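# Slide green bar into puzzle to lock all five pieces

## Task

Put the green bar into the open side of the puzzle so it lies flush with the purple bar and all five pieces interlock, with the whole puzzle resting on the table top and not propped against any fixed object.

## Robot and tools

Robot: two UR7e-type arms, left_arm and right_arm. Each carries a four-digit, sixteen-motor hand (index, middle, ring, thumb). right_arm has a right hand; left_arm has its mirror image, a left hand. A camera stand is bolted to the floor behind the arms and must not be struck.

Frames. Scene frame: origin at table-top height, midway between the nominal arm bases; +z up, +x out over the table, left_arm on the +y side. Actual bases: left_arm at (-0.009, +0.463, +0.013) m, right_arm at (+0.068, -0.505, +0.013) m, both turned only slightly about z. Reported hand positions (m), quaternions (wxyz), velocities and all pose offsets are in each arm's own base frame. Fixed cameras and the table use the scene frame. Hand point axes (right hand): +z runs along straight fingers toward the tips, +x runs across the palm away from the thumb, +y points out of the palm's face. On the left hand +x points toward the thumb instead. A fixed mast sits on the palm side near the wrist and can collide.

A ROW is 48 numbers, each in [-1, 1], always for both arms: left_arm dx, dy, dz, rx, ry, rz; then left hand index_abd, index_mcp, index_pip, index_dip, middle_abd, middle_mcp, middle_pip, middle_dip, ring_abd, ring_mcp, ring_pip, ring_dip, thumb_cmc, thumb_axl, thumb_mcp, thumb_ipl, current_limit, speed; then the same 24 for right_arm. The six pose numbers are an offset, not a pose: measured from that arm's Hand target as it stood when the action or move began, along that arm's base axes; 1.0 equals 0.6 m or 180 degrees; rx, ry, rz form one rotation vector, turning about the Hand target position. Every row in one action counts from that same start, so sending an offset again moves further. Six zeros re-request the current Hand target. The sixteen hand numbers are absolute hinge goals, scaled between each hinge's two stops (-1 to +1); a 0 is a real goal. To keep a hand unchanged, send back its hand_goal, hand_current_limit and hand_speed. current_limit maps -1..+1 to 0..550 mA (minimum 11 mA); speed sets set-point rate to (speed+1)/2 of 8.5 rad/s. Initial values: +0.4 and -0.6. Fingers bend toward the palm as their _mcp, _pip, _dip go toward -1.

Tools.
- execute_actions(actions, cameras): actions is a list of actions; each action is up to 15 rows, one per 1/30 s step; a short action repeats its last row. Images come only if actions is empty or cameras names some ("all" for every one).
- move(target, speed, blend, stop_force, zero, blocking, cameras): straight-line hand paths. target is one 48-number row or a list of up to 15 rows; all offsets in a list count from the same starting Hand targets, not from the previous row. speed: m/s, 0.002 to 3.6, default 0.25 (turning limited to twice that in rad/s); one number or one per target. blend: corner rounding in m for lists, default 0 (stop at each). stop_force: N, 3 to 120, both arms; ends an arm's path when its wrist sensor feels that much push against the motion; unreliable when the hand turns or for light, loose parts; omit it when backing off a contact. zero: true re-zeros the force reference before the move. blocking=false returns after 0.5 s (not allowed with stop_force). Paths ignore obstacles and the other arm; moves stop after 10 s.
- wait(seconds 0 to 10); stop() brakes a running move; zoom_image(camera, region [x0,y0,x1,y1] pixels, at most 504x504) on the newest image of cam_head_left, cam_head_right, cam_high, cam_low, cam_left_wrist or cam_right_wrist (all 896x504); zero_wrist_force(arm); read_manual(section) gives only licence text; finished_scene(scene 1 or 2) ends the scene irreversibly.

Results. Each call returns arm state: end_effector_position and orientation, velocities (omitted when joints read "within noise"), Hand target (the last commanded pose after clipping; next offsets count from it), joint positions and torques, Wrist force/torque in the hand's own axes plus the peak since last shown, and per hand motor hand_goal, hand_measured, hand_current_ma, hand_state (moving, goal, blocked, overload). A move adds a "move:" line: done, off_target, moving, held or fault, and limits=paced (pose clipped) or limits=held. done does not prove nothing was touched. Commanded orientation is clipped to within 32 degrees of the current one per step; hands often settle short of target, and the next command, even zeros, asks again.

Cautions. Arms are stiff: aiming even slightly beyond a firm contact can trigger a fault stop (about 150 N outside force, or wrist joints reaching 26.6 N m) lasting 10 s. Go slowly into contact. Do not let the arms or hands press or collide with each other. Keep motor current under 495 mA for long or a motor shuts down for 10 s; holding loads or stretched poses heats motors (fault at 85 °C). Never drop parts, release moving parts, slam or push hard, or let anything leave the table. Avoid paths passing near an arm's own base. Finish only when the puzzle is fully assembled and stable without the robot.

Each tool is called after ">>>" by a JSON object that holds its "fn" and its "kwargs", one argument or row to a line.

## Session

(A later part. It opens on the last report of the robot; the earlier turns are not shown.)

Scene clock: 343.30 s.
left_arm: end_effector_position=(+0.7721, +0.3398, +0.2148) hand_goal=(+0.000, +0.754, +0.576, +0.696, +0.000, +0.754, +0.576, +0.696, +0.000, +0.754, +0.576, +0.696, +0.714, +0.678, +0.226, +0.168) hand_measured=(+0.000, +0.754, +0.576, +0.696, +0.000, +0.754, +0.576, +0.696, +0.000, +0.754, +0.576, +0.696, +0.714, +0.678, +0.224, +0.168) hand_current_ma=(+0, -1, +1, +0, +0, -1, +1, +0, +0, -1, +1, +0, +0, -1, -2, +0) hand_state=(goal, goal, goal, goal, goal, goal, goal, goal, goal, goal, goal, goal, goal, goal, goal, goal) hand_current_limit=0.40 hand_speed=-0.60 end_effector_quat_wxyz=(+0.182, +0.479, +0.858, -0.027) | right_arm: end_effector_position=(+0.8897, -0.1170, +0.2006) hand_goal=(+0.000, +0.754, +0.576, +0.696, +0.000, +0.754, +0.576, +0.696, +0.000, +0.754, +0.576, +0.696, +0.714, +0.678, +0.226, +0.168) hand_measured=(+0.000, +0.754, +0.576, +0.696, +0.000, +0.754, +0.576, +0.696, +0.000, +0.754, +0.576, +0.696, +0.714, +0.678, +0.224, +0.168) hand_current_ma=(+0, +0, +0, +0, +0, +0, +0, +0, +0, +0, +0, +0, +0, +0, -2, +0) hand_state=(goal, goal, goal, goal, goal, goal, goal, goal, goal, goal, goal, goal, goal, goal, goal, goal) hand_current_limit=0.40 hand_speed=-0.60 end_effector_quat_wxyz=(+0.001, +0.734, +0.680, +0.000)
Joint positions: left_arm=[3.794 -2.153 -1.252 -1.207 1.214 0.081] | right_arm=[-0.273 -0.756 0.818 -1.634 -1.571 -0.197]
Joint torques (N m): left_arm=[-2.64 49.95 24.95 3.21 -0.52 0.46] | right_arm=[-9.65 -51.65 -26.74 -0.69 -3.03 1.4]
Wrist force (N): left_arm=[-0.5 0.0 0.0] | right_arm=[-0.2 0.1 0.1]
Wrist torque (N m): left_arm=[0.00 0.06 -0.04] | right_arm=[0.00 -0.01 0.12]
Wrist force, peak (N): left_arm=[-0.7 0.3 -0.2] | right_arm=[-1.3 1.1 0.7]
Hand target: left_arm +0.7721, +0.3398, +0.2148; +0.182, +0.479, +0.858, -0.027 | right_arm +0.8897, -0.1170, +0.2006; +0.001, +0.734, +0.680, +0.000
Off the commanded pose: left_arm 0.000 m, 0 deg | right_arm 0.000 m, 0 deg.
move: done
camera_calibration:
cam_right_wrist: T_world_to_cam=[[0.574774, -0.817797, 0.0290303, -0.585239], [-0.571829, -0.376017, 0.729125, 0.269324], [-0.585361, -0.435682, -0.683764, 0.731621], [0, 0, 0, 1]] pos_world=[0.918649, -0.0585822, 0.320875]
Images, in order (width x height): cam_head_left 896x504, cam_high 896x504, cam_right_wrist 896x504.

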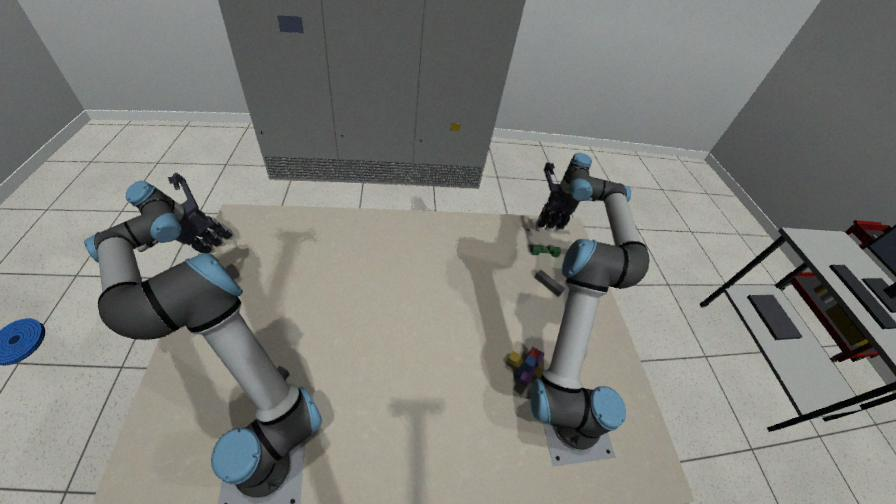

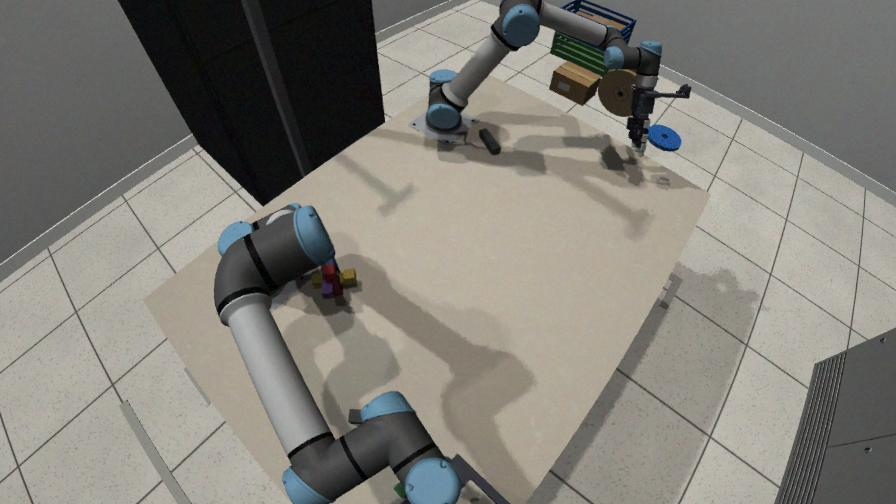

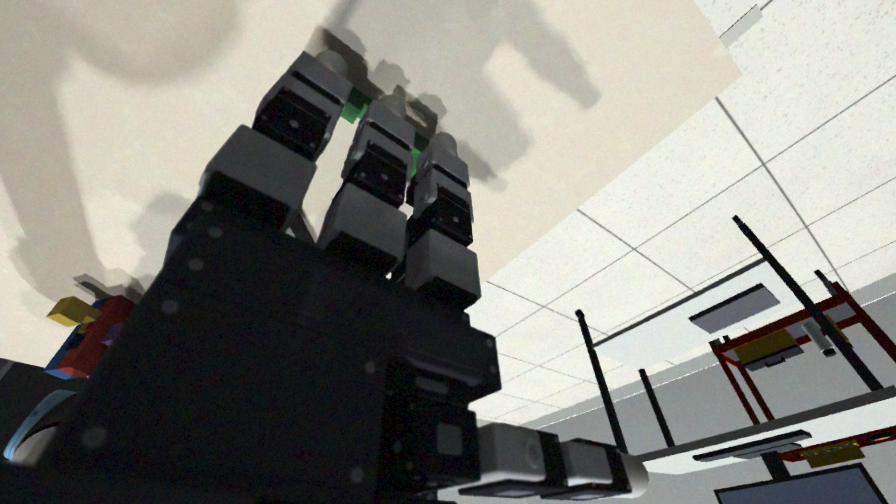

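>>> {"fn": "move", "kwargs": {
  "target": [0,0,0,0,0,0,0,0.754,0.576,0.696,0,0.754,0.576,0.696,0,0.754,0.576,0.696,0.714,0.678,0.226,0.168,0.4,-0.6,0,0,-0.131,0,0,0,0,0.754,0.576,0.696,0,0.754,0.576,0.696,0,0.754,0.576,0.696,0.714,0.678,0.226,0.168,0.4,-0.6],
  "cameras": ["cam_right_wrist","cam_high","cam_low"],
  "speed": 0.1
}}

>>> {"fn": "zoom_image", "kwargs": {
  "camera": "cam_low",
  "region": [250, 230, 400, 330]
}}

>>> {"fn": "zoom_image", "kwargs": {
  "camera": "cam_right_wrist",
  "region": [280, 0, 500, 180]
}}

Scene clock: 368.67 s.
left_arm: end_effector_position=(+0.7721, +0.3398, +0.2148) hand_goal=(+0.000, +0.754, +0.576, +0.696, +0.000, +0.754, +0.576, +0.696, +0.000, +0.754, +0.576, +0.696, +0.714, +0.678, +0.226, +0.168) hand_measured=(+0.000, +0.754, +0.576, +0.696, +0.000, +0.754, +0.576, +0.696, +0.000, +0.754, +0.576, +0.696, +0.714, +0.678, +0.224, +0.168) hand_current_ma=(+0, -1, +1, +0, +0, -1, +1, +0, +0, -1, +1, +0, +0, -1, -2, +0) hand_state=(goal, goal, goal, goal, goal, goal, goal, goal, goal, goal, goal, goal, goal, goal, goal, goal) hand_current_limit=0.40 hand_speed=-0.60 end_effector_quat_wxyz=(+0.182, +0.479, +0.858, -0.027) | right_arm: end_effector_position=(+0.8897, -0.1170, +0.1220) hand_goal=(+0.000, +0.754, +0.576, +0.696, +0.000, +0.754, +0.576, +0.696, +0.000, +0.754, +0.576, +0.696, +0.714, +0.678, +0.226, +0.168) hand_measured=(+0.000, +0.754, +0.576, +0.696, +0.000, +0.754, +0.576, +0.696, +0.000, +0.754, +0.576, +0.696, +0.714, +0.678, +0.224, +0.168) hand_current_ma=(+0, +0, +0, +0, +0, +0, +0, +0, +0, +0, +0, +0, +0, +0, -2, +0) hand_state=(goal, goal, goal, goal, goal, goal, goal, goal, goal, goal, goal, goal, goal, goal, goal, goal) hand_current_limit=0.40 hand_speed=-0.60 end_effector_quat_wxyz=(+0.001, +0.734, +0.679, +0.000)
Joint positions: left_arm=[3.794 -2.153 -1.252 -1.207 1.214 0.081] | right_arm=[-0.273 -0.721 0.957 -1.808 -1.571 -0.197]
Joint torques (N m): left_arm=[-3.16 50.1 24.38 3.12 -0.4 0.57] | right_arm=[-6.67 -50.12 -14.72 -4.27 -0.64 -0.52]
Wrist force (N): left_arm=[-0.5 0.1 0.1] | right_arm=[-0.1 0.1 0.0]
Wrist torque (N m): left_arm=[0.01 0.06 -0.05] | right_arm=[0.00 -0.03 0.10]
Wrist force, peak (N): left_arm=[-0.7 0.2 0.1] | right_arm=[-0.3 0.0 -0.8]
Hand target: left_arm +0.7721, +0.3398, +0.2148; +0.182, +0.479, +0.858, -0.027 | right_arm +0.8897, -0.1170, +0.1220; +0.001, +0.734, +0.680, +0.000
Off the commanded pose: left_arm 0.000 m, 0 deg | right_arm 0.000 m, 0 deg.
move: done
camera_calibration:
cam_right_wrist: T_world_to_cam=[[0.574726, -0.817832, 0.0290101, -0.58291], [-0.57181, -0.375971, 0.729163, 0.326609], [-0.585426, -0.435657, -0.683724, 0.677929], [0, 0, 0, 1]] pos_world=[0.918649, -0.0585821, 0.242275]
Images, in order (width x height): cam_high 896x504, cam_low 896x504, cam_right_wrist 896x504.

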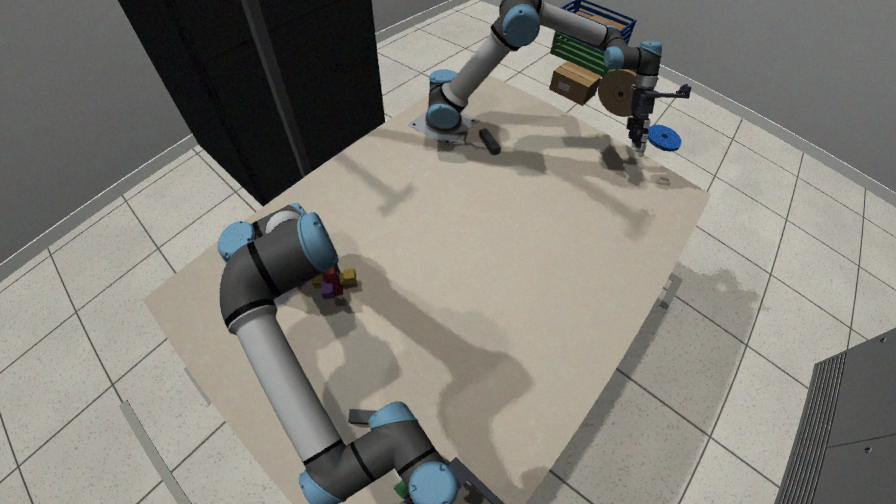

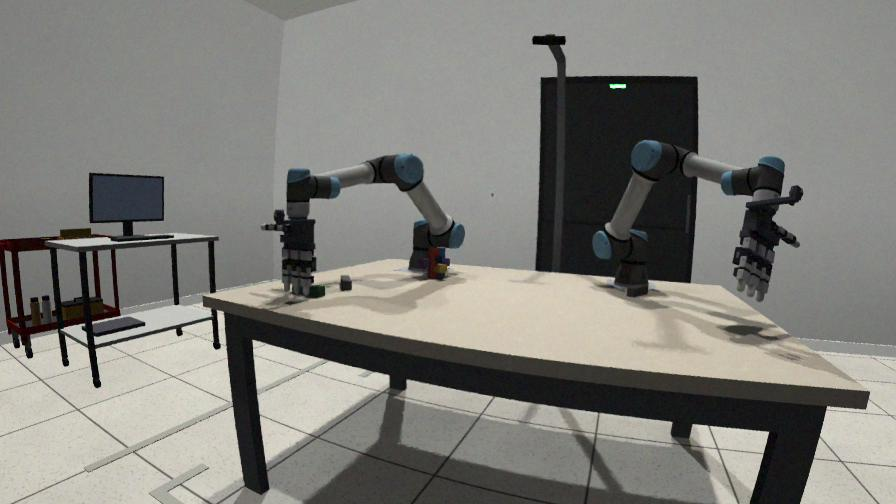

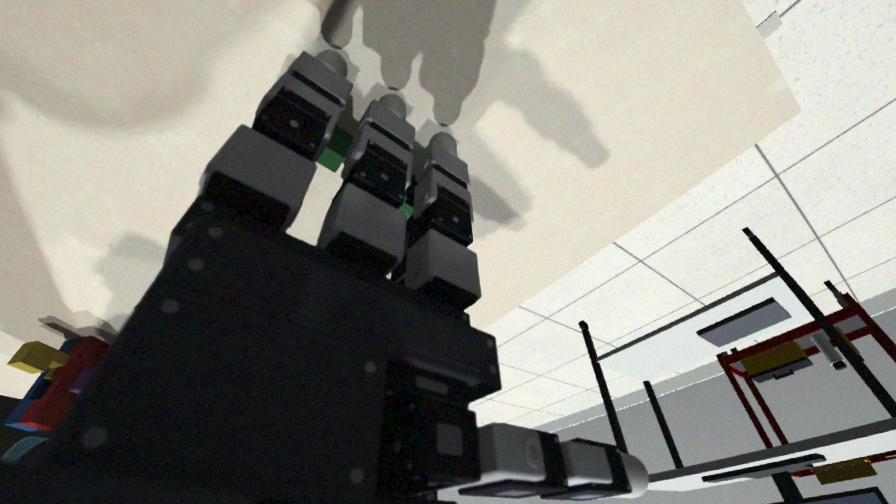

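Scaled by 3.360 from the camera's 896x504 image, which has a finer 1280x720 frame.

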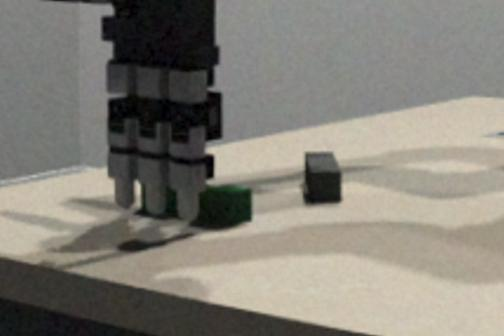

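Scaled by 2.291 from the camera's 896x504 image, which has a finer 1280x720 frame.

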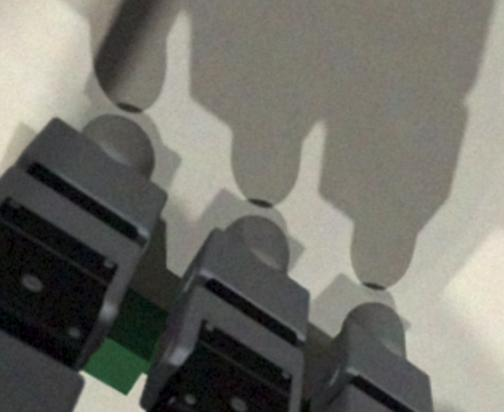

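>>> {"fn": "move", "kwargs": {
  "target": [
    [0,0,0,0,0,0,0,0.754,0.576,0.696,0,0.754,0.576,0.696,0,0.754,0.576,0.696,0.714,0.678,0.226,0.168,0.4,-0.6,0,0,-0.01,0,0,0,0,0.754,0.576,0.696,0,0.754,0.576,0.696,0,0.754,0.576,0.696,0.714,0.678,0.226,0.168,0.4,-0.6],
    [0,0,0,0,0,0,0,0.754,0.576,0.696,0,0.754,0.576,0.696,0,0.754,0.576,0.696,0.714,0.678,0.226,0.168,0.4,-0.6,-0.1978,0.0153,-0.01,0,0,0,0,0.754,0.576,0.696,0,0.754,0.576,0.696,0,0.754,0.576,0.696,0.714,0.678,0.226,0.168,0.4,-0.6]
  ],
  "cameras": ["cam_right_wrist","cam_high","cam_low","cam_head_left"],
  "speed": 0.05
}}

>>> {"fn": "zoom_image", "kwargs": {
  "camera": "cam_low",
  "region": [250, 230, 400, 330]
}}

>>> {"fn": "zoom_image", "kwargs": {
  "camera": "cam_head_left",
  "region": [500, 200, 620, 320]
}}

Scene clock: 383.37 s.
left_arm: end_effector_position=(+0.7721, +0.3398, +0.2148) hand_goal=(+0.000, +0.754, +0.576, +0.696, +0.000, +0.754, +0.576, +0.696, +0.000, +0.754, +0.576, +0.696, +0.714, +0.678, +0.226, +0.168) hand_measured=(+0.000, +0.754, +0.576, +0.696, +0.000, +0.754, +0.576, +0.696, +0.000, +0.754, +0.576, +0.696, +0.714, +0.678, +0.224, +0.168) hand_current_ma=(+0, -1, +1, +0, +0, -1, +1, +0, +0, -1, +1, +0, +0, -1, -2, +0) hand_state=(goal, goal, goal, goal, goal, goal, goal, goal, goal, goal, goal, goal, goal, goal, goal, goal) hand_current_limit=0.40 hand_speed=-0.60 end_effector_quat_wxyz=(+0.182, +0.479, +0.858, -0.027) | right_arm: end_effector_position=(+0.7711, -0.1079, +0.1160) hand_goal=(+0.000, +0.754, +0.576, +0.696, +0.000, +0.754, +0.576, +0.696, +0.000, +0.754, +0.576, +0.696, +0.714, +0.678, +0.226, +0.168) hand_measured=(+0.000, +0.754, +0.576, +0.696, +0.000, +0.754, +0.576, +0.696, +0.000, +0.752, +0.576, +0.696, +0.714, +0.678, +0.224, +0.168) hand_current_ma=(+0, +0, +0, +0, +0, +0, +0, +0, +0, -1, +0, +0, +0, +0, -2, +0) hand_state=(goal, goal, goal, goal, goal, goal, goal, goal, goal, goal, goal, goal, goal, goal, goal, goal) hand_current_limit=0.40 hand_speed=-0.60 end_effector_quat_wxyz=(+0.001, +0.734, +0.680, +0.000)
Joint positions: left_arm=[3.794 -2.153 -1.252 -1.207 1.214 0.081] | right_arm=[-0.307 -1.002 1.465 -2.035 -1.571 -0.231]
Joint torques (N m): left_arm=[-2.92 50.52 24.65 3.28 -0.52 0.53] | right_arm=[-10.53 -56.66 -14.52 -4.61 1.78 -2.04]
Wrist force (N): left_arm=[-0.2 0.1 0.0] | right_arm=[-0.3 0.5 0.2]
Wrist torque (N m): left_arm=[0.02 0.02 -0.02] | right_arm=[0.01 0.01 0.10]
Wrist force, peak (N): left_arm=[-0.5 0.1 -0.5] | right_arm=[0.0 0.7 0.9]
Hand target: left_arm +0.7721, +0.3398, +0.2148; +0.182, +0.479, +0.858, -0.027 | right_arm +0.7711, -0.1078, +0.1160; +0.001, +0.734, +0.680, +0.000
Off the commanded pose: left_arm 0.000 m, 0 deg | right_arm 0.000 m, 0 deg.
move: done
camera_calibration:
cam_right_wrist: T_world_to_cam=[[0.574727, -0.817831, 0.0290081, -0.507132], [-0.571808, -0.375973, 0.729164, 0.266588], [-0.585426, -0.435657, -0.683724, 0.608359], [0, 0, 0, 1]] pos_world=[0.800049, -0.0494821, 0.236275]
Images, in order (width x height): cam_head_left 896x504, cam_high 896x504, cam_low 896x504, cam_right_wrist 896x504.

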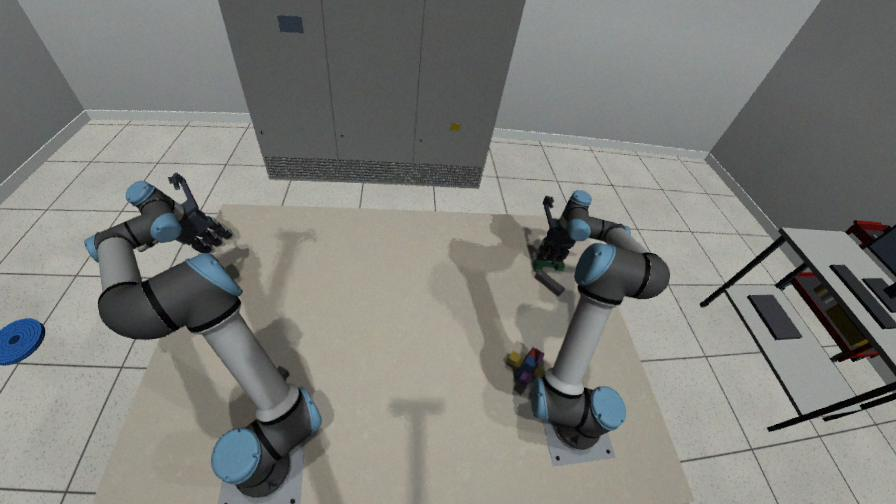

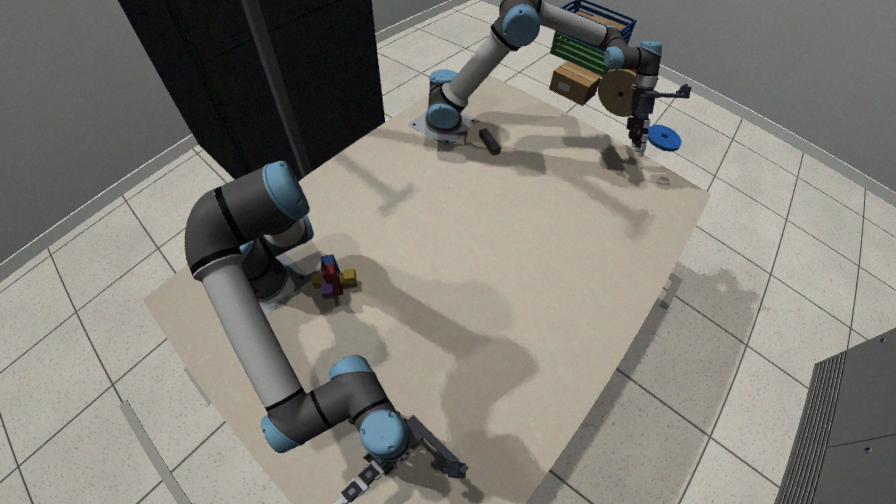

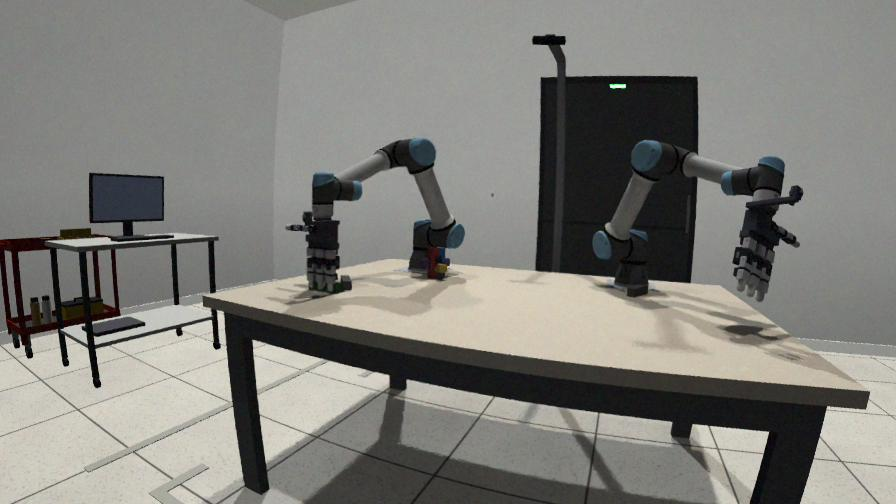

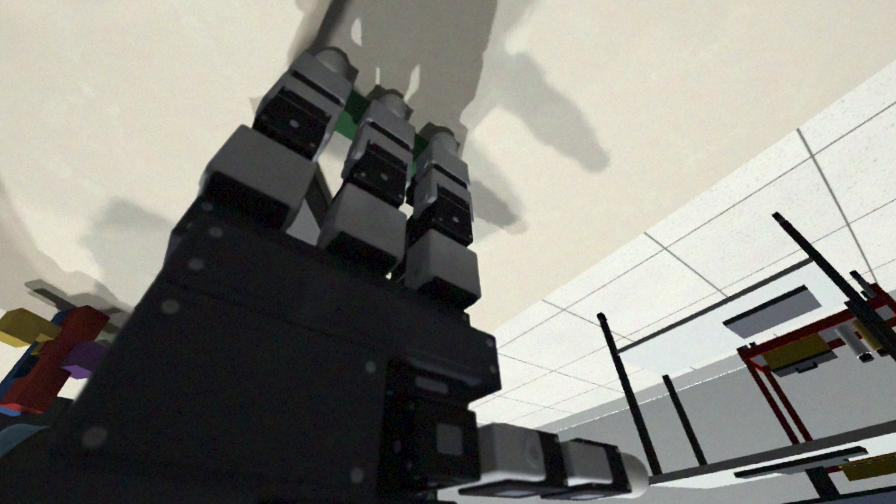

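Scaled by 3.360 from the camera's 896x504 image, which has a finer 1280x720 frame.

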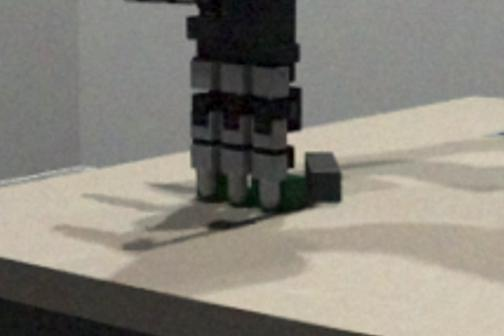

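Scaled by 4.200 from the camera's 896x504 image, which has a finer 1280x720 frame.

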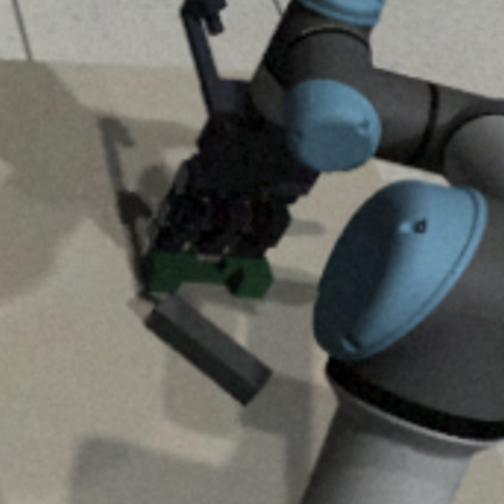

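>>> {"fn": "move", "kwargs": {
  "target": [0,0,0,0,0,0,0,0.754,0.576,0.696,0,0.754,0.576,0.696,0,0.754,0.576,0.696,0.714,0.678,0.226,0.168,0.4,-0.6,0.04,-0.003,0,0,0,0,0,0.754,0.576,0.696,0,0.754,0.576,0.696,0,0.754,0.576,0.696,0.714,0.678,0.226,0.168,0.4,-0.6],
  "speed": 0.05
}}

>>> {"fn": "move", "kwargs": {
  "target": [0,0,0,0,0,0,0,0.754,0.576,0.696,0,0.754,0.576,0.696,0,0.754,0.576,0.696,0.714,0.678,0.226,0.168,0.4,-0.6,0,0,-0.035,0,0,0,0,0.754,0.576,0.696,0,0.754,0.576,0.696,0,0.754,0.576,0.696,0.714,0.678,0.226,0.168,0.4,-0.6],
  "speed": 0.01,
  "stop_force": 4,
  "cameras": ["cam_low"]
}}

>>> {"fn": "zoom_image", "kwargs": {
  "camera": "cam_low",
  "region": [270, 240, 380, 310]
}}

Scene clock: 424.57 s.
left_arm: end_effector_position=(+0.7721, +0.3398, +0.2148) hand_goal=(+0.000, +0.754, +0.576, +0.696, +0.000, +0.754, +0.576, +0.696, +0.000, +0.754, +0.576, +0.696, +0.714, +0.678, +0.226, +0.168) hand_measured=(+0.000, +0.754, +0.576, +0.696, +0.000, +0.754, +0.576, +0.696, +0.000, +0.754, +0.576, +0.696, +0.714, +0.678, +0.224, +0.168) hand_current_ma=(+0, -1, +1, +0, +0, -1, +1, +0, +0, -1, +1, +0, +0, -1, -2, +0) hand_state=(goal, goal, goal, goal, goal, goal, goal, goal, goal, goal, goal, goal, goal, goal, goal, goal) hand_current_limit=0.40 hand_speed=-0.60 end_effector_quat_wxyz=(+0.182, +0.479, +0.858, -0.027) | right_arm: end_effector_position=(+0.7950, -0.1096, +0.1160) hand_goal=(+0.000, +0.754, +0.576, +0.696, +0.000, +0.754, +0.576, +0.696, +0.000, +0.754, +0.576, +0.696, +0.714, +0.678, +0.226, +0.168) hand_measured=(+0.000, +0.754, +0.576, +0.696, +0.000, +0.754, +0.576, +0.696, +0.000, +0.752, +0.576, +0.696, +0.714, +0.678, +0.224, +0.168) hand_current_ma=(+0, +0, +0, +0, +0, +0, +0, +0, +0, -1, +0, +0, +0, +0, -2, +0) hand_state=(goal, goal, goal, goal, goal, goal, goal, goal, goal, goal, goal, goal, goal, goal, goal, goal) hand_current_limit=0.40 hand_speed=-0.60 end_effector_quat_wxyz=(+0.000, +0.734, +0.680, +0.000)
Joint positions: left_arm=[3.794 -2.153 -1.252 -1.207 1.214 0.081] | right_arm=[-0.3 -0.95 1.378 -2 -1.571 -0.223]
Joint torques (N m): left_arm=[-3.16 51.11 25.44 3.35 -0.51 0.74] | right_arm=[9.58 -42.17 -26.09 -0.96 0.85 1.39]
Wrist force (N): left_arm=[-0.2 0.1 0.3] | right_arm=[0.0 0.0 0.2]
Wrist torque (N m): left_arm=[-0.01 0.03 -0.02] | right_arm=[-0.03 -0.03 -0.07]
Wrist force, peak (N): left_arm=[-0.1 0.7 -0.3] | right_arm=[-0.6 -0.2 0.5]
Hand target: left_arm +0.7721, +0.3398, +0.2148; +0.182, +0.479, +0.858, -0.027 | right_arm +0.7951, -0.1096, +0.1160; +0.001, +0.734, +0.680, +0.000
Off the commanded pose: left_arm 0.000 m, 0 deg | right_arm 0.000 m, 0 deg.
move: done

Scene clock: 426.23 s.
left_arm: end_effector_position=(+0.7721, +0.3398, +0.2148) hand_goal=(+0.000, +0.754, +0.576, +0.696, +0.000, +0.754, +0.576, +0.696, +0.000, +0.754, +0.576, +0.696, +0.714, +0.678, +0.226, +0.168) hand_measured=(+0.000, +0.754, +0.576, +0.696, +0.000, +0.754, +0.576, +0.696, +0.000, +0.754, +0.576, +0.696, +0.714, +0.678, +0.224, +0.168) hand_current_ma=(+0, -1, +1, +0, +0, -1, +1, +0, +0, -1, +1, +0, +0, -1, -2, +0) hand_state=(goal, goal, goal, goal, goal, goal, goal, goal, goal, goal, goal, goal, goal, goal, goal, goal) hand_current_limit=0.40 hand_speed=-0.60 end_effector_quat_wxyz=(+0.182, +0.479, +0.858, -0.027) | right_arm: end_effector_position=(+0.7951, -0.1096, +0.1116) hand_goal=(+0.000, +0.754, +0.576, +0.696, +0.000, +0.754, +0.576, +0.696, +0.000, +0.754, +0.576, +0.696, +0.714, +0.678, +0.226, +0.168) hand_measured=(+0.000, +0.754, +0.576, +0.696, +0.000, +0.754, +0.576, +0.696, +0.000, +0.754, +0.576, +0.696, +0.714, +0.678, +0.224, +0.168) hand_current_ma=(+0, +0, +0, +0, +0, +0, +0, +0, +0, +0, +0, +0, +0, +0, -2, +0) hand_state=(goal, goal, goal, goal, goal, goal, goal, goal, goal, goal, goal, goal, goal, goal, goal, goal) hand_current_limit=0.40 hand_speed=-0.60 end_effector_quat_wxyz=(+0.000, +0.734, +0.680, +0.000)
Joint positions: left_arm=[3.794 -2.153 -1.252 -1.207 1.214 0.081] | right_arm=[-0.3 -0.945 1.382 -2.009 -1.571 -0.223]
Joint torques (N m): left_arm=[-3.79 51.37 25.33 3.45 -0.49 0.66] | right_arm=[8.85 -56.41 -22.52 -0.27 -1.94 1.48]
Wrist force (N): left_arm=[-0.1 0.1 0.0] | right_arm=[-0.3 0.3 -4.1]
Wrist torque (N m): left_arm=[0.01 0.00 0.00] | right_arm=[0.29 0.16 -0.08]
Wrist force, peak (N): left_arm=[-0.4 0.6 -0.1] | right_arm=[0.1 -0.1 -11.1]
Hand target: left_arm +0.7721, +0.3398, +0.2148; +0.182, +0.479, +0.858, -0.027 | right_arm +0.7951, -0.1096, +0.1116; +0.000, +0.734, +0.680, +0.000 (not the last commanded pose)
Off the commanded pose: left_arm 0.000 m, 0 deg | right_arm 0.017 m, 0 deg.
move: contact (right_arm)
Images, in order (width x height): cam_low 896x504.

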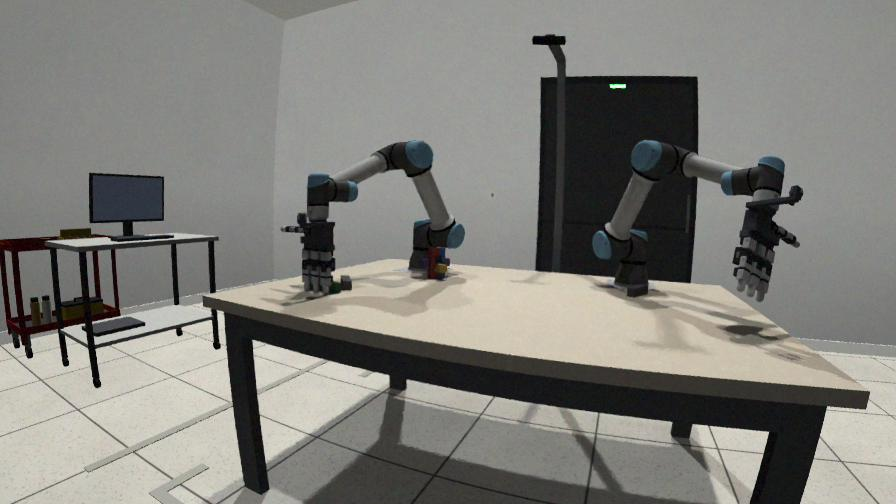

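Scaled by 4.582 from the camera's 896x504 image, which has a finer 1280x720 frame.

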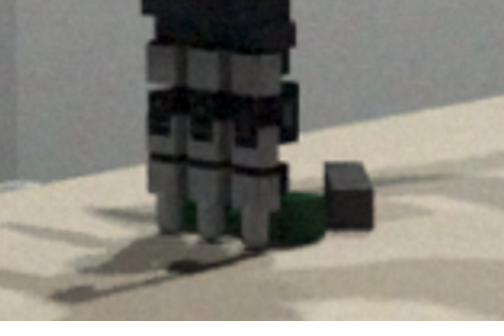

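>>> {"fn": "move", "kwargs": {
  "target": [
    [0,0,0,0,0,0,0,0.754,0.576,0.696,0,0.754,0.576,0.696,0,0.754,0.576,0.696,0.714,0.678,0.226,0.168,0.4,-0.6,0,0,0.233,0,0,0,0,0.822,-0.007,0.29,0,0.754,0.576,0.696,0,0.754,0.576,0.696,-0.571,0.678,0.562,-0.265,0.4,-0.6],
    [0,0,0,0,0,0,0,0.754,0.576,0.696,0,0.754,0.576,0.696,0,0.754,0.576,0.696,0.714,0.678,0.226,0.168,0.4,-0.6,-0.1743,0.081,0.0807,0.3351,0.27,-0.4478,0,0.822,-0.007,0.29,0,0.754,0.576,0.696,0,0.754,0.576,0.696,-0.571,0.678,0.562,-0.265,0.4,-0.6]
  ],
  "cameras": ["cam_right_wrist","cam_high","cam_low","cam_head_left"],
  "speed": 0.3,
  "blend": 0.03
}}

Scene clock: 455.00 s.
left_arm: end_effector_position=(+0.7721, +0.3398, +0.2148) hand_goal=(+0.000, +0.754, +0.576, +0.696, +0.000, +0.754, +0.576, +0.696, +0.000, +0.754, +0.576, +0.696, +0.714, +0.678, +0.226, +0.168) hand_measured=(+0.000, +0.754, +0.576, +0.696, +0.000, +0.754, +0.576, +0.696, +0.000, +0.754, +0.576, +0.696, +0.714, +0.678, +0.224, +0.168) hand_current_ma=(+0, -1, +1, +0, +0, -1, +1, +0, +0, -1, +1, +0, +0, -1, -2, +0) hand_state=(goal, goal, goal, goal, goal, goal, goal, goal, goal, goal, goal, goal, goal, goal, goal, goal) hand_current_limit=0.40 hand_speed=-0.60 end_effector_quat_wxyz=(+0.182, +0.479, +0.858, -0.027) | right_arm: end_effector_position=(+0.6905, -0.0610, +0.1600) hand_goal=(+0.000, +0.822, -0.006, +0.290, +0.000, +0.754, +0.576, +0.696, +0.000, +0.754, +0.576, +0.696, -0.570, +0.678, +0.562, -0.264) hand_measured=(+0.000, +0.816, -0.004, +0.292, +0.000, +0.748, +0.576, +0.696, +0.000, +0.748, +0.576, +0.696, -0.568, +0.678, +0.554, -0.262) hand_current_ma=(+0, -7, +1, +2, +0, -6, +0, +0, +0, -7, +0, +0, +1, +0, -10, +1) hand_state=(goal, goal, goal, goal, goal, goal, goal, goal, goal, goal, goal, goal, goal, goal, goal, goal) hand_current_limit=0.40 hand_speed=-0.60 end_effector_quat_wxyz=(-0.572, +0.817, -0.057, +0.039)
Joint positions: left_arm=[3.794 -2.153 -1.252 -1.207 1.214 0.081] | right_arm=[-0.531 -0.88 1.136 -1.017 -0.52 0.691]
Joint torques (N m): left_arm=[-4.17 52.12 25.58 3.56 -0.56 0.78] | right_arm=[-9.92 -62.92 -14.06 -2.47 4.21 1.58]
Wrist force (N): left_arm=[-0.2 0.1 0.1] | right_arm=[0.3 3.6 -1.8]
Wrist torque (N m): left_arm=[0.00 0.03 -0.02] | right_arm=[0.19 -0.06 0.07]
Wrist force, peak (N): left_arm=[-0.4 0.2 0.5] | right_arm=[0.1 0.4 -4.6]
Hand target: left_arm +0.7721, +0.3398, +0.2148; +0.182, +0.479, +0.858, -0.027 | right_arm +0.6905, -0.0610, +0.1600; -0.572, +0.817, -0.057, +0.039
Off the commanded pose: left_arm 0.000 m, 0 deg | right_arm 0.000 m, 0 deg.
move: done
camera_calibration:
cam_right_wrist: T_world_to_cam=[[-0.798264, -0.135308, -0.586913, 0.664581], [-0.483277, -0.437676, 0.75821, 0.136443], [-0.35947, 0.888894, 0.283989, 0.381621], [0, 0, 0, 1]] pos_world=[0.733632, -0.189579, 0.178223]
Images, in order (width x height): cam_head_left 896x504, cam_high 896x504, cam_low 896x504, cam_right_wrist 896x504.

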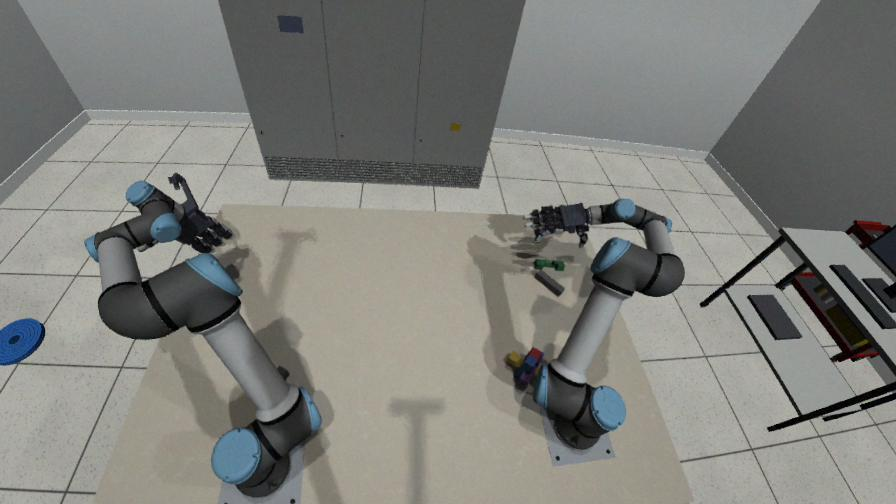

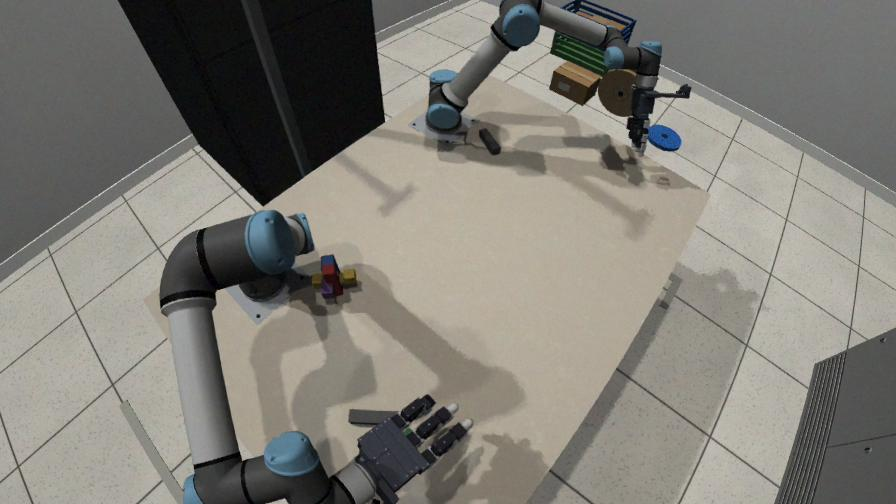

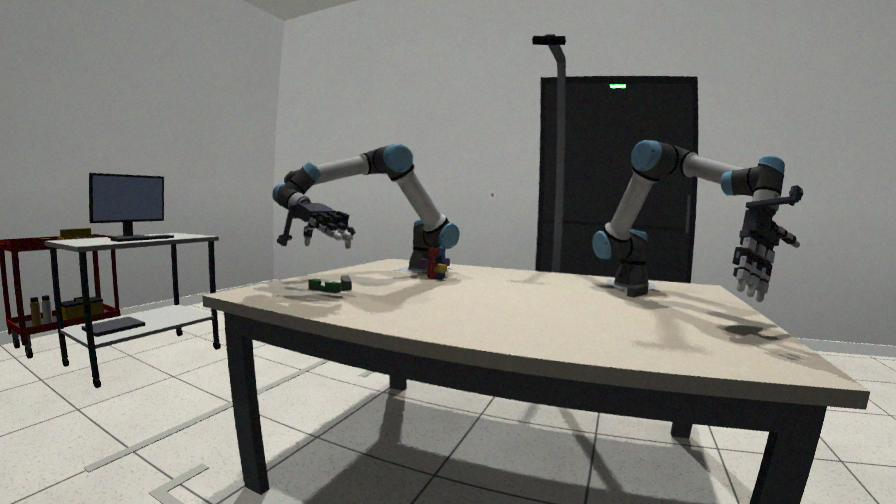

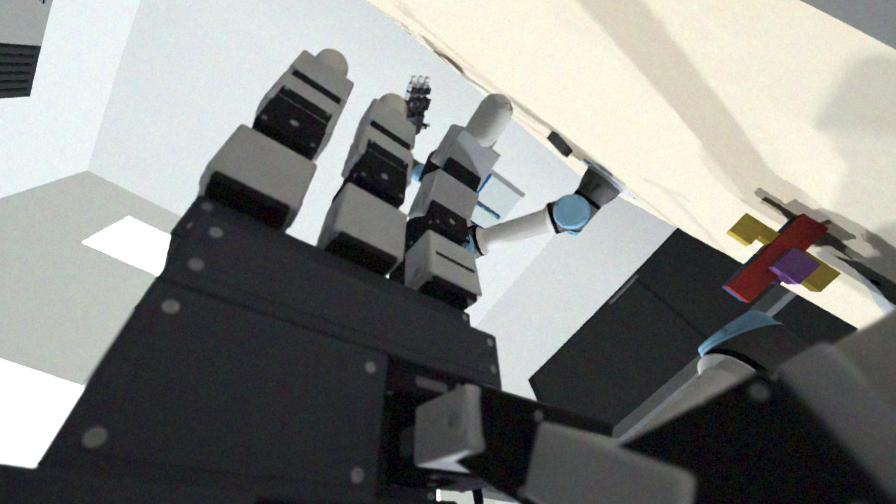

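>>> {"fn": "move", "kwargs": {
  "target": [0,0,0,0,0,0,0,0.754,0.576,0.696,0,0.754,0.576,0.696,0,0.754,0.576,0.696,0.714,0.678,0.226,0.168,0.4,-0.6,0,0,-0.167,0,0,0,0,0.822,-0.007,0.29,0,0.754,0.576,0.696,0,0.754,0.576,0.696,-0.571,0.678,0.562,-0.265,0.4,-0.6],
  "cameras": ["cam_right_wrist","cam_low","cam_head_left","cam_head_right","cam_high"],
  "speed": 0.15
}}

>>> {"fn": "zoom_image", "kwargs": {
  "camera": "cam_low",
  "region": [260, 210, 370, 300]
}}

>>> {"fn": "zoom_image", "kwargs": {
  "camera": "cam_head_left",
  "region": [500, 200, 620, 320]
}}

>>> {"fn": "zoom_image", "kwargs": {
  "camera": "cam_head_right",
  "region": [500, 200, 620, 320]
}}

>>> {"fn": "zoom_image", "kwargs": {
  "camera": "cam_high",
  "region": [320, 380, 480, 504]
}}

Scene clock: 467.57 s.
left_arm: end_effector_position=(+0.7721, +0.3398, +0.2148) hand_goal=(+0.000, +0.754, +0.576, +0.696, +0.000, +0.754, +0.576, +0.696, +0.000, +0.754, +0.576, +0.696, +0.714, +0.678, +0.226, +0.168) hand_measured=(+0.000, +0.754, +0.576, +0.696, +0.000, +0.754, +0.576, +0.696, +0.000, +0.754, +0.576, +0.696, +0.714, +0.678, +0.224, +0.168) hand_current_ma=(+0, -1, +1, +0, +0, -1, +1, +0, +0, -1, +1, +0, +0, -1, -2, +0) hand_state=(goal, goal, goal, goal, goal, goal, goal, goal, goal, goal, goal, goal, goal, goal, goal, goal) hand_current_limit=0.40 hand_speed=-0.60 end_effector_quat_wxyz=(+0.182, +0.479, +0.858, -0.027) | right_arm: end_effector_position=(+0.6905, -0.0611, +0.0599) hand_goal=(+0.000, +0.822, -0.006, +0.290, +0.000, +0.754, +0.576, +0.696, +0.000, +0.754, +0.576, +0.696, -0.570, +0.678, +0.562, -0.264) hand_measured=(+0.000, +0.814, -0.004, +0.292, +0.000, +0.746, +0.576, +0.696, +0.000, +0.746, +0.576, +0.696, -0.568, +0.678, +0.554, -0.262) hand_current_ma=(+0, -8, +1, +2, +0, -7, +0, +0, +0, -8, +0, +0, +1, +0, -9, +1) hand_state=(goal, goal, goal, goal, goal, goal, goal, goal, goal, goal, goal, goal, goal, goal, goal, goal) hand_current_limit=0.40 hand_speed=-0.60 end_effector_quat_wxyz=(-0.572, +0.817, -0.057, +0.039)
Joint positions: left_arm=[3.794 -2.153 -1.252 -1.207 1.214 0.081] | right_arm=[-0.531 -0.791 1.252 -1.221 -0.52 0.692]
Joint torques (N m): left_arm=[-4.85 52.47 25.7 3.66 -0.51 0.79] | right_arm=[9.9 -43.85 -12.8 -2.75 3.89 1.67]
Wrist force (N): left_arm=[-0.2 0.2 -0.1] | right_arm=[0.2 3.3 -2.2]
Wrist torque (N m): left_arm=[0.03 0.02 -0.02] | right_arm=[0.18 -0.03 0.06]
Wrist force, peak (N): left_arm=[-0.6 -0.1 0.3] | right_arm=[0.3 4.7 -1.8]
Hand target: left_arm +0.7721, +0.3398, +0.2148; +0.182, +0.479, +0.858, -0.027 | right_arm +0.6905, -0.0610, +0.0598; -0.572, +0.817, -0.057, +0.039
Off the commanded pose: left_arm 0.000 m, 0 deg | right_arm 0.000 m, 0 deg.
move: done
camera_calibration:
cam_right_wrist: T_world_to_cam=[[-0.798295, -0.135125, -0.586913, 0.605736], [-0.48338, -0.437559, 0.758212, 0.21242], [-0.359263, 0.888979, 0.283984, 0.409994], [0, 0, 0, 1]] pos_world=[0.733531, -0.189679, 0.078023]
Images, in order (width x height): cam_head_left 896x504, cam_head_right 896x504, cam_high 896x504, cam_low 896x504, cam_right_wrist 896x504.

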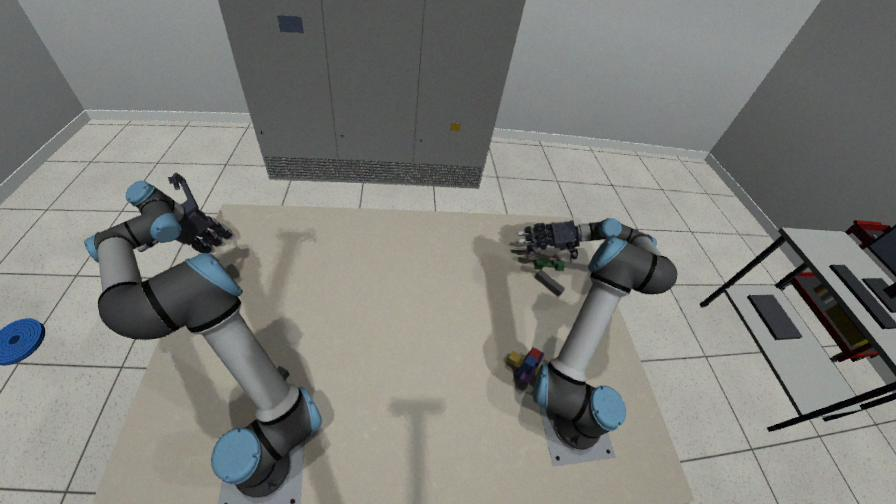

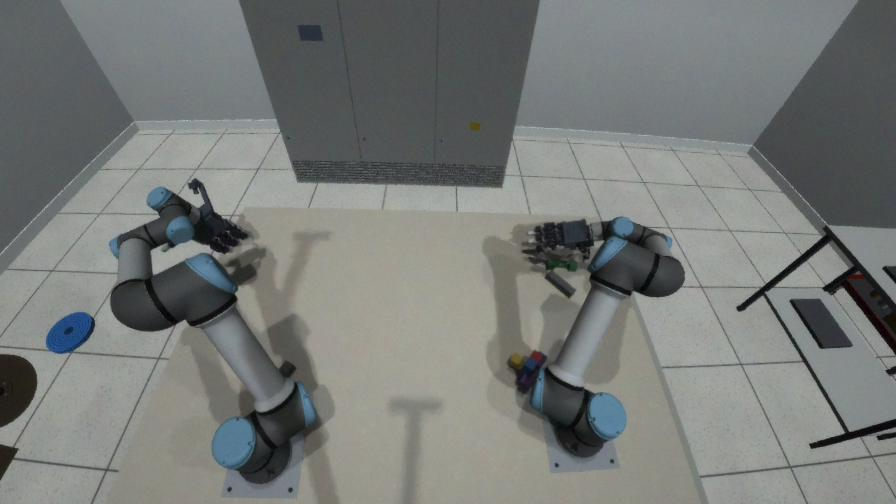

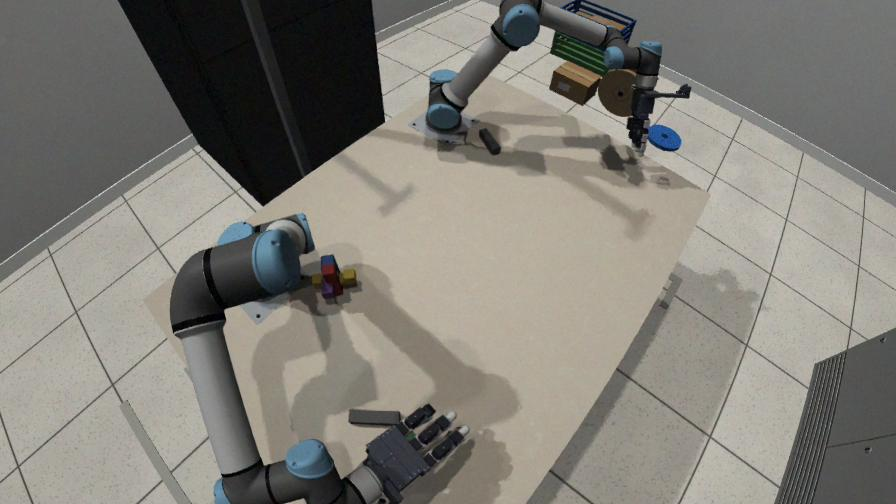

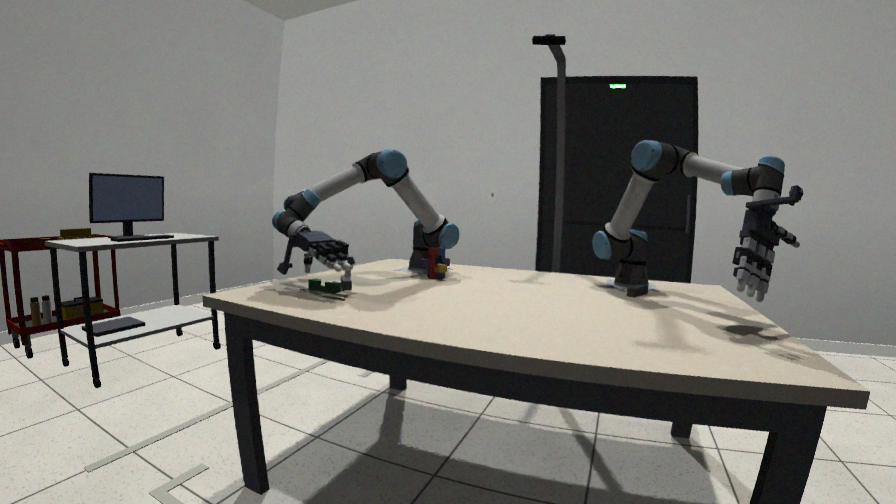

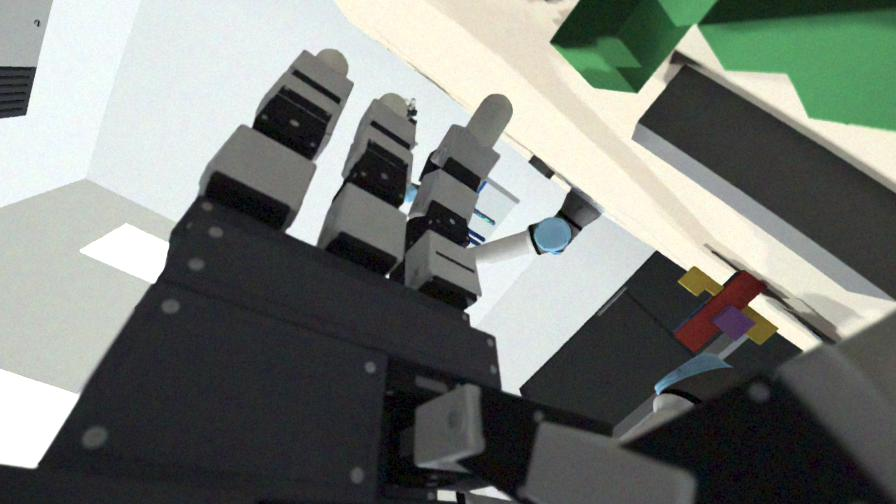

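Scaled by 4.582 from the camera's 896x504 image, which has a finer 1280x720 frame.

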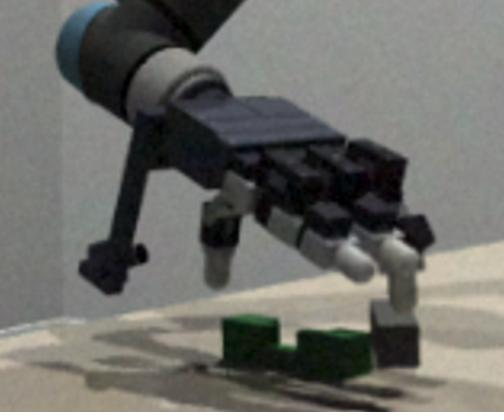

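Scaled by 4.200 from the camera's 896x504 image, which has a finer 1280x720 frame.

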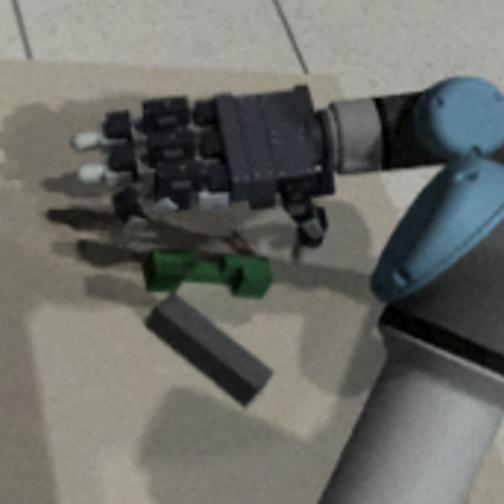

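Scaled by 4.200 from the camera's 896x504 image, which has a finer 1280x720 frame.

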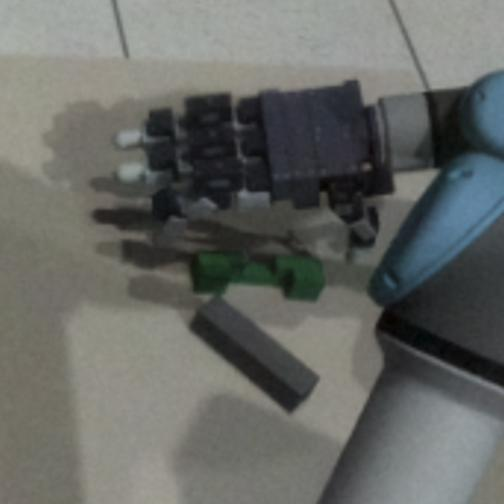

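Scaled by 3.150 from the camera's 896x504 image, which has a finer 1280x720 frame.

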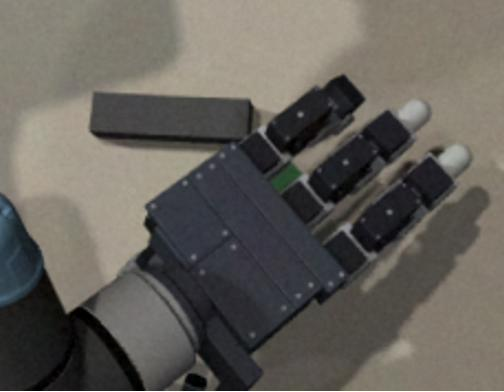

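>>> {"fn": "zoom_image", "kwargs": {
  "camera": "cam_right_wrist",
  "region": [496, 0, 896, 225]
}}

Scaled by 1.260 from the camera's 896x504 image, which has a finer 1280x720 frame.

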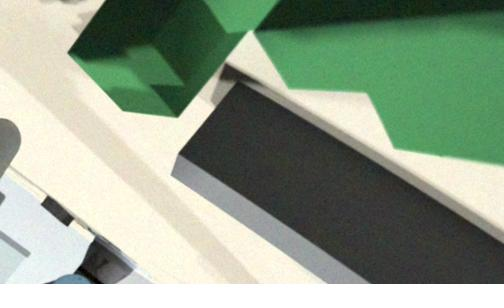

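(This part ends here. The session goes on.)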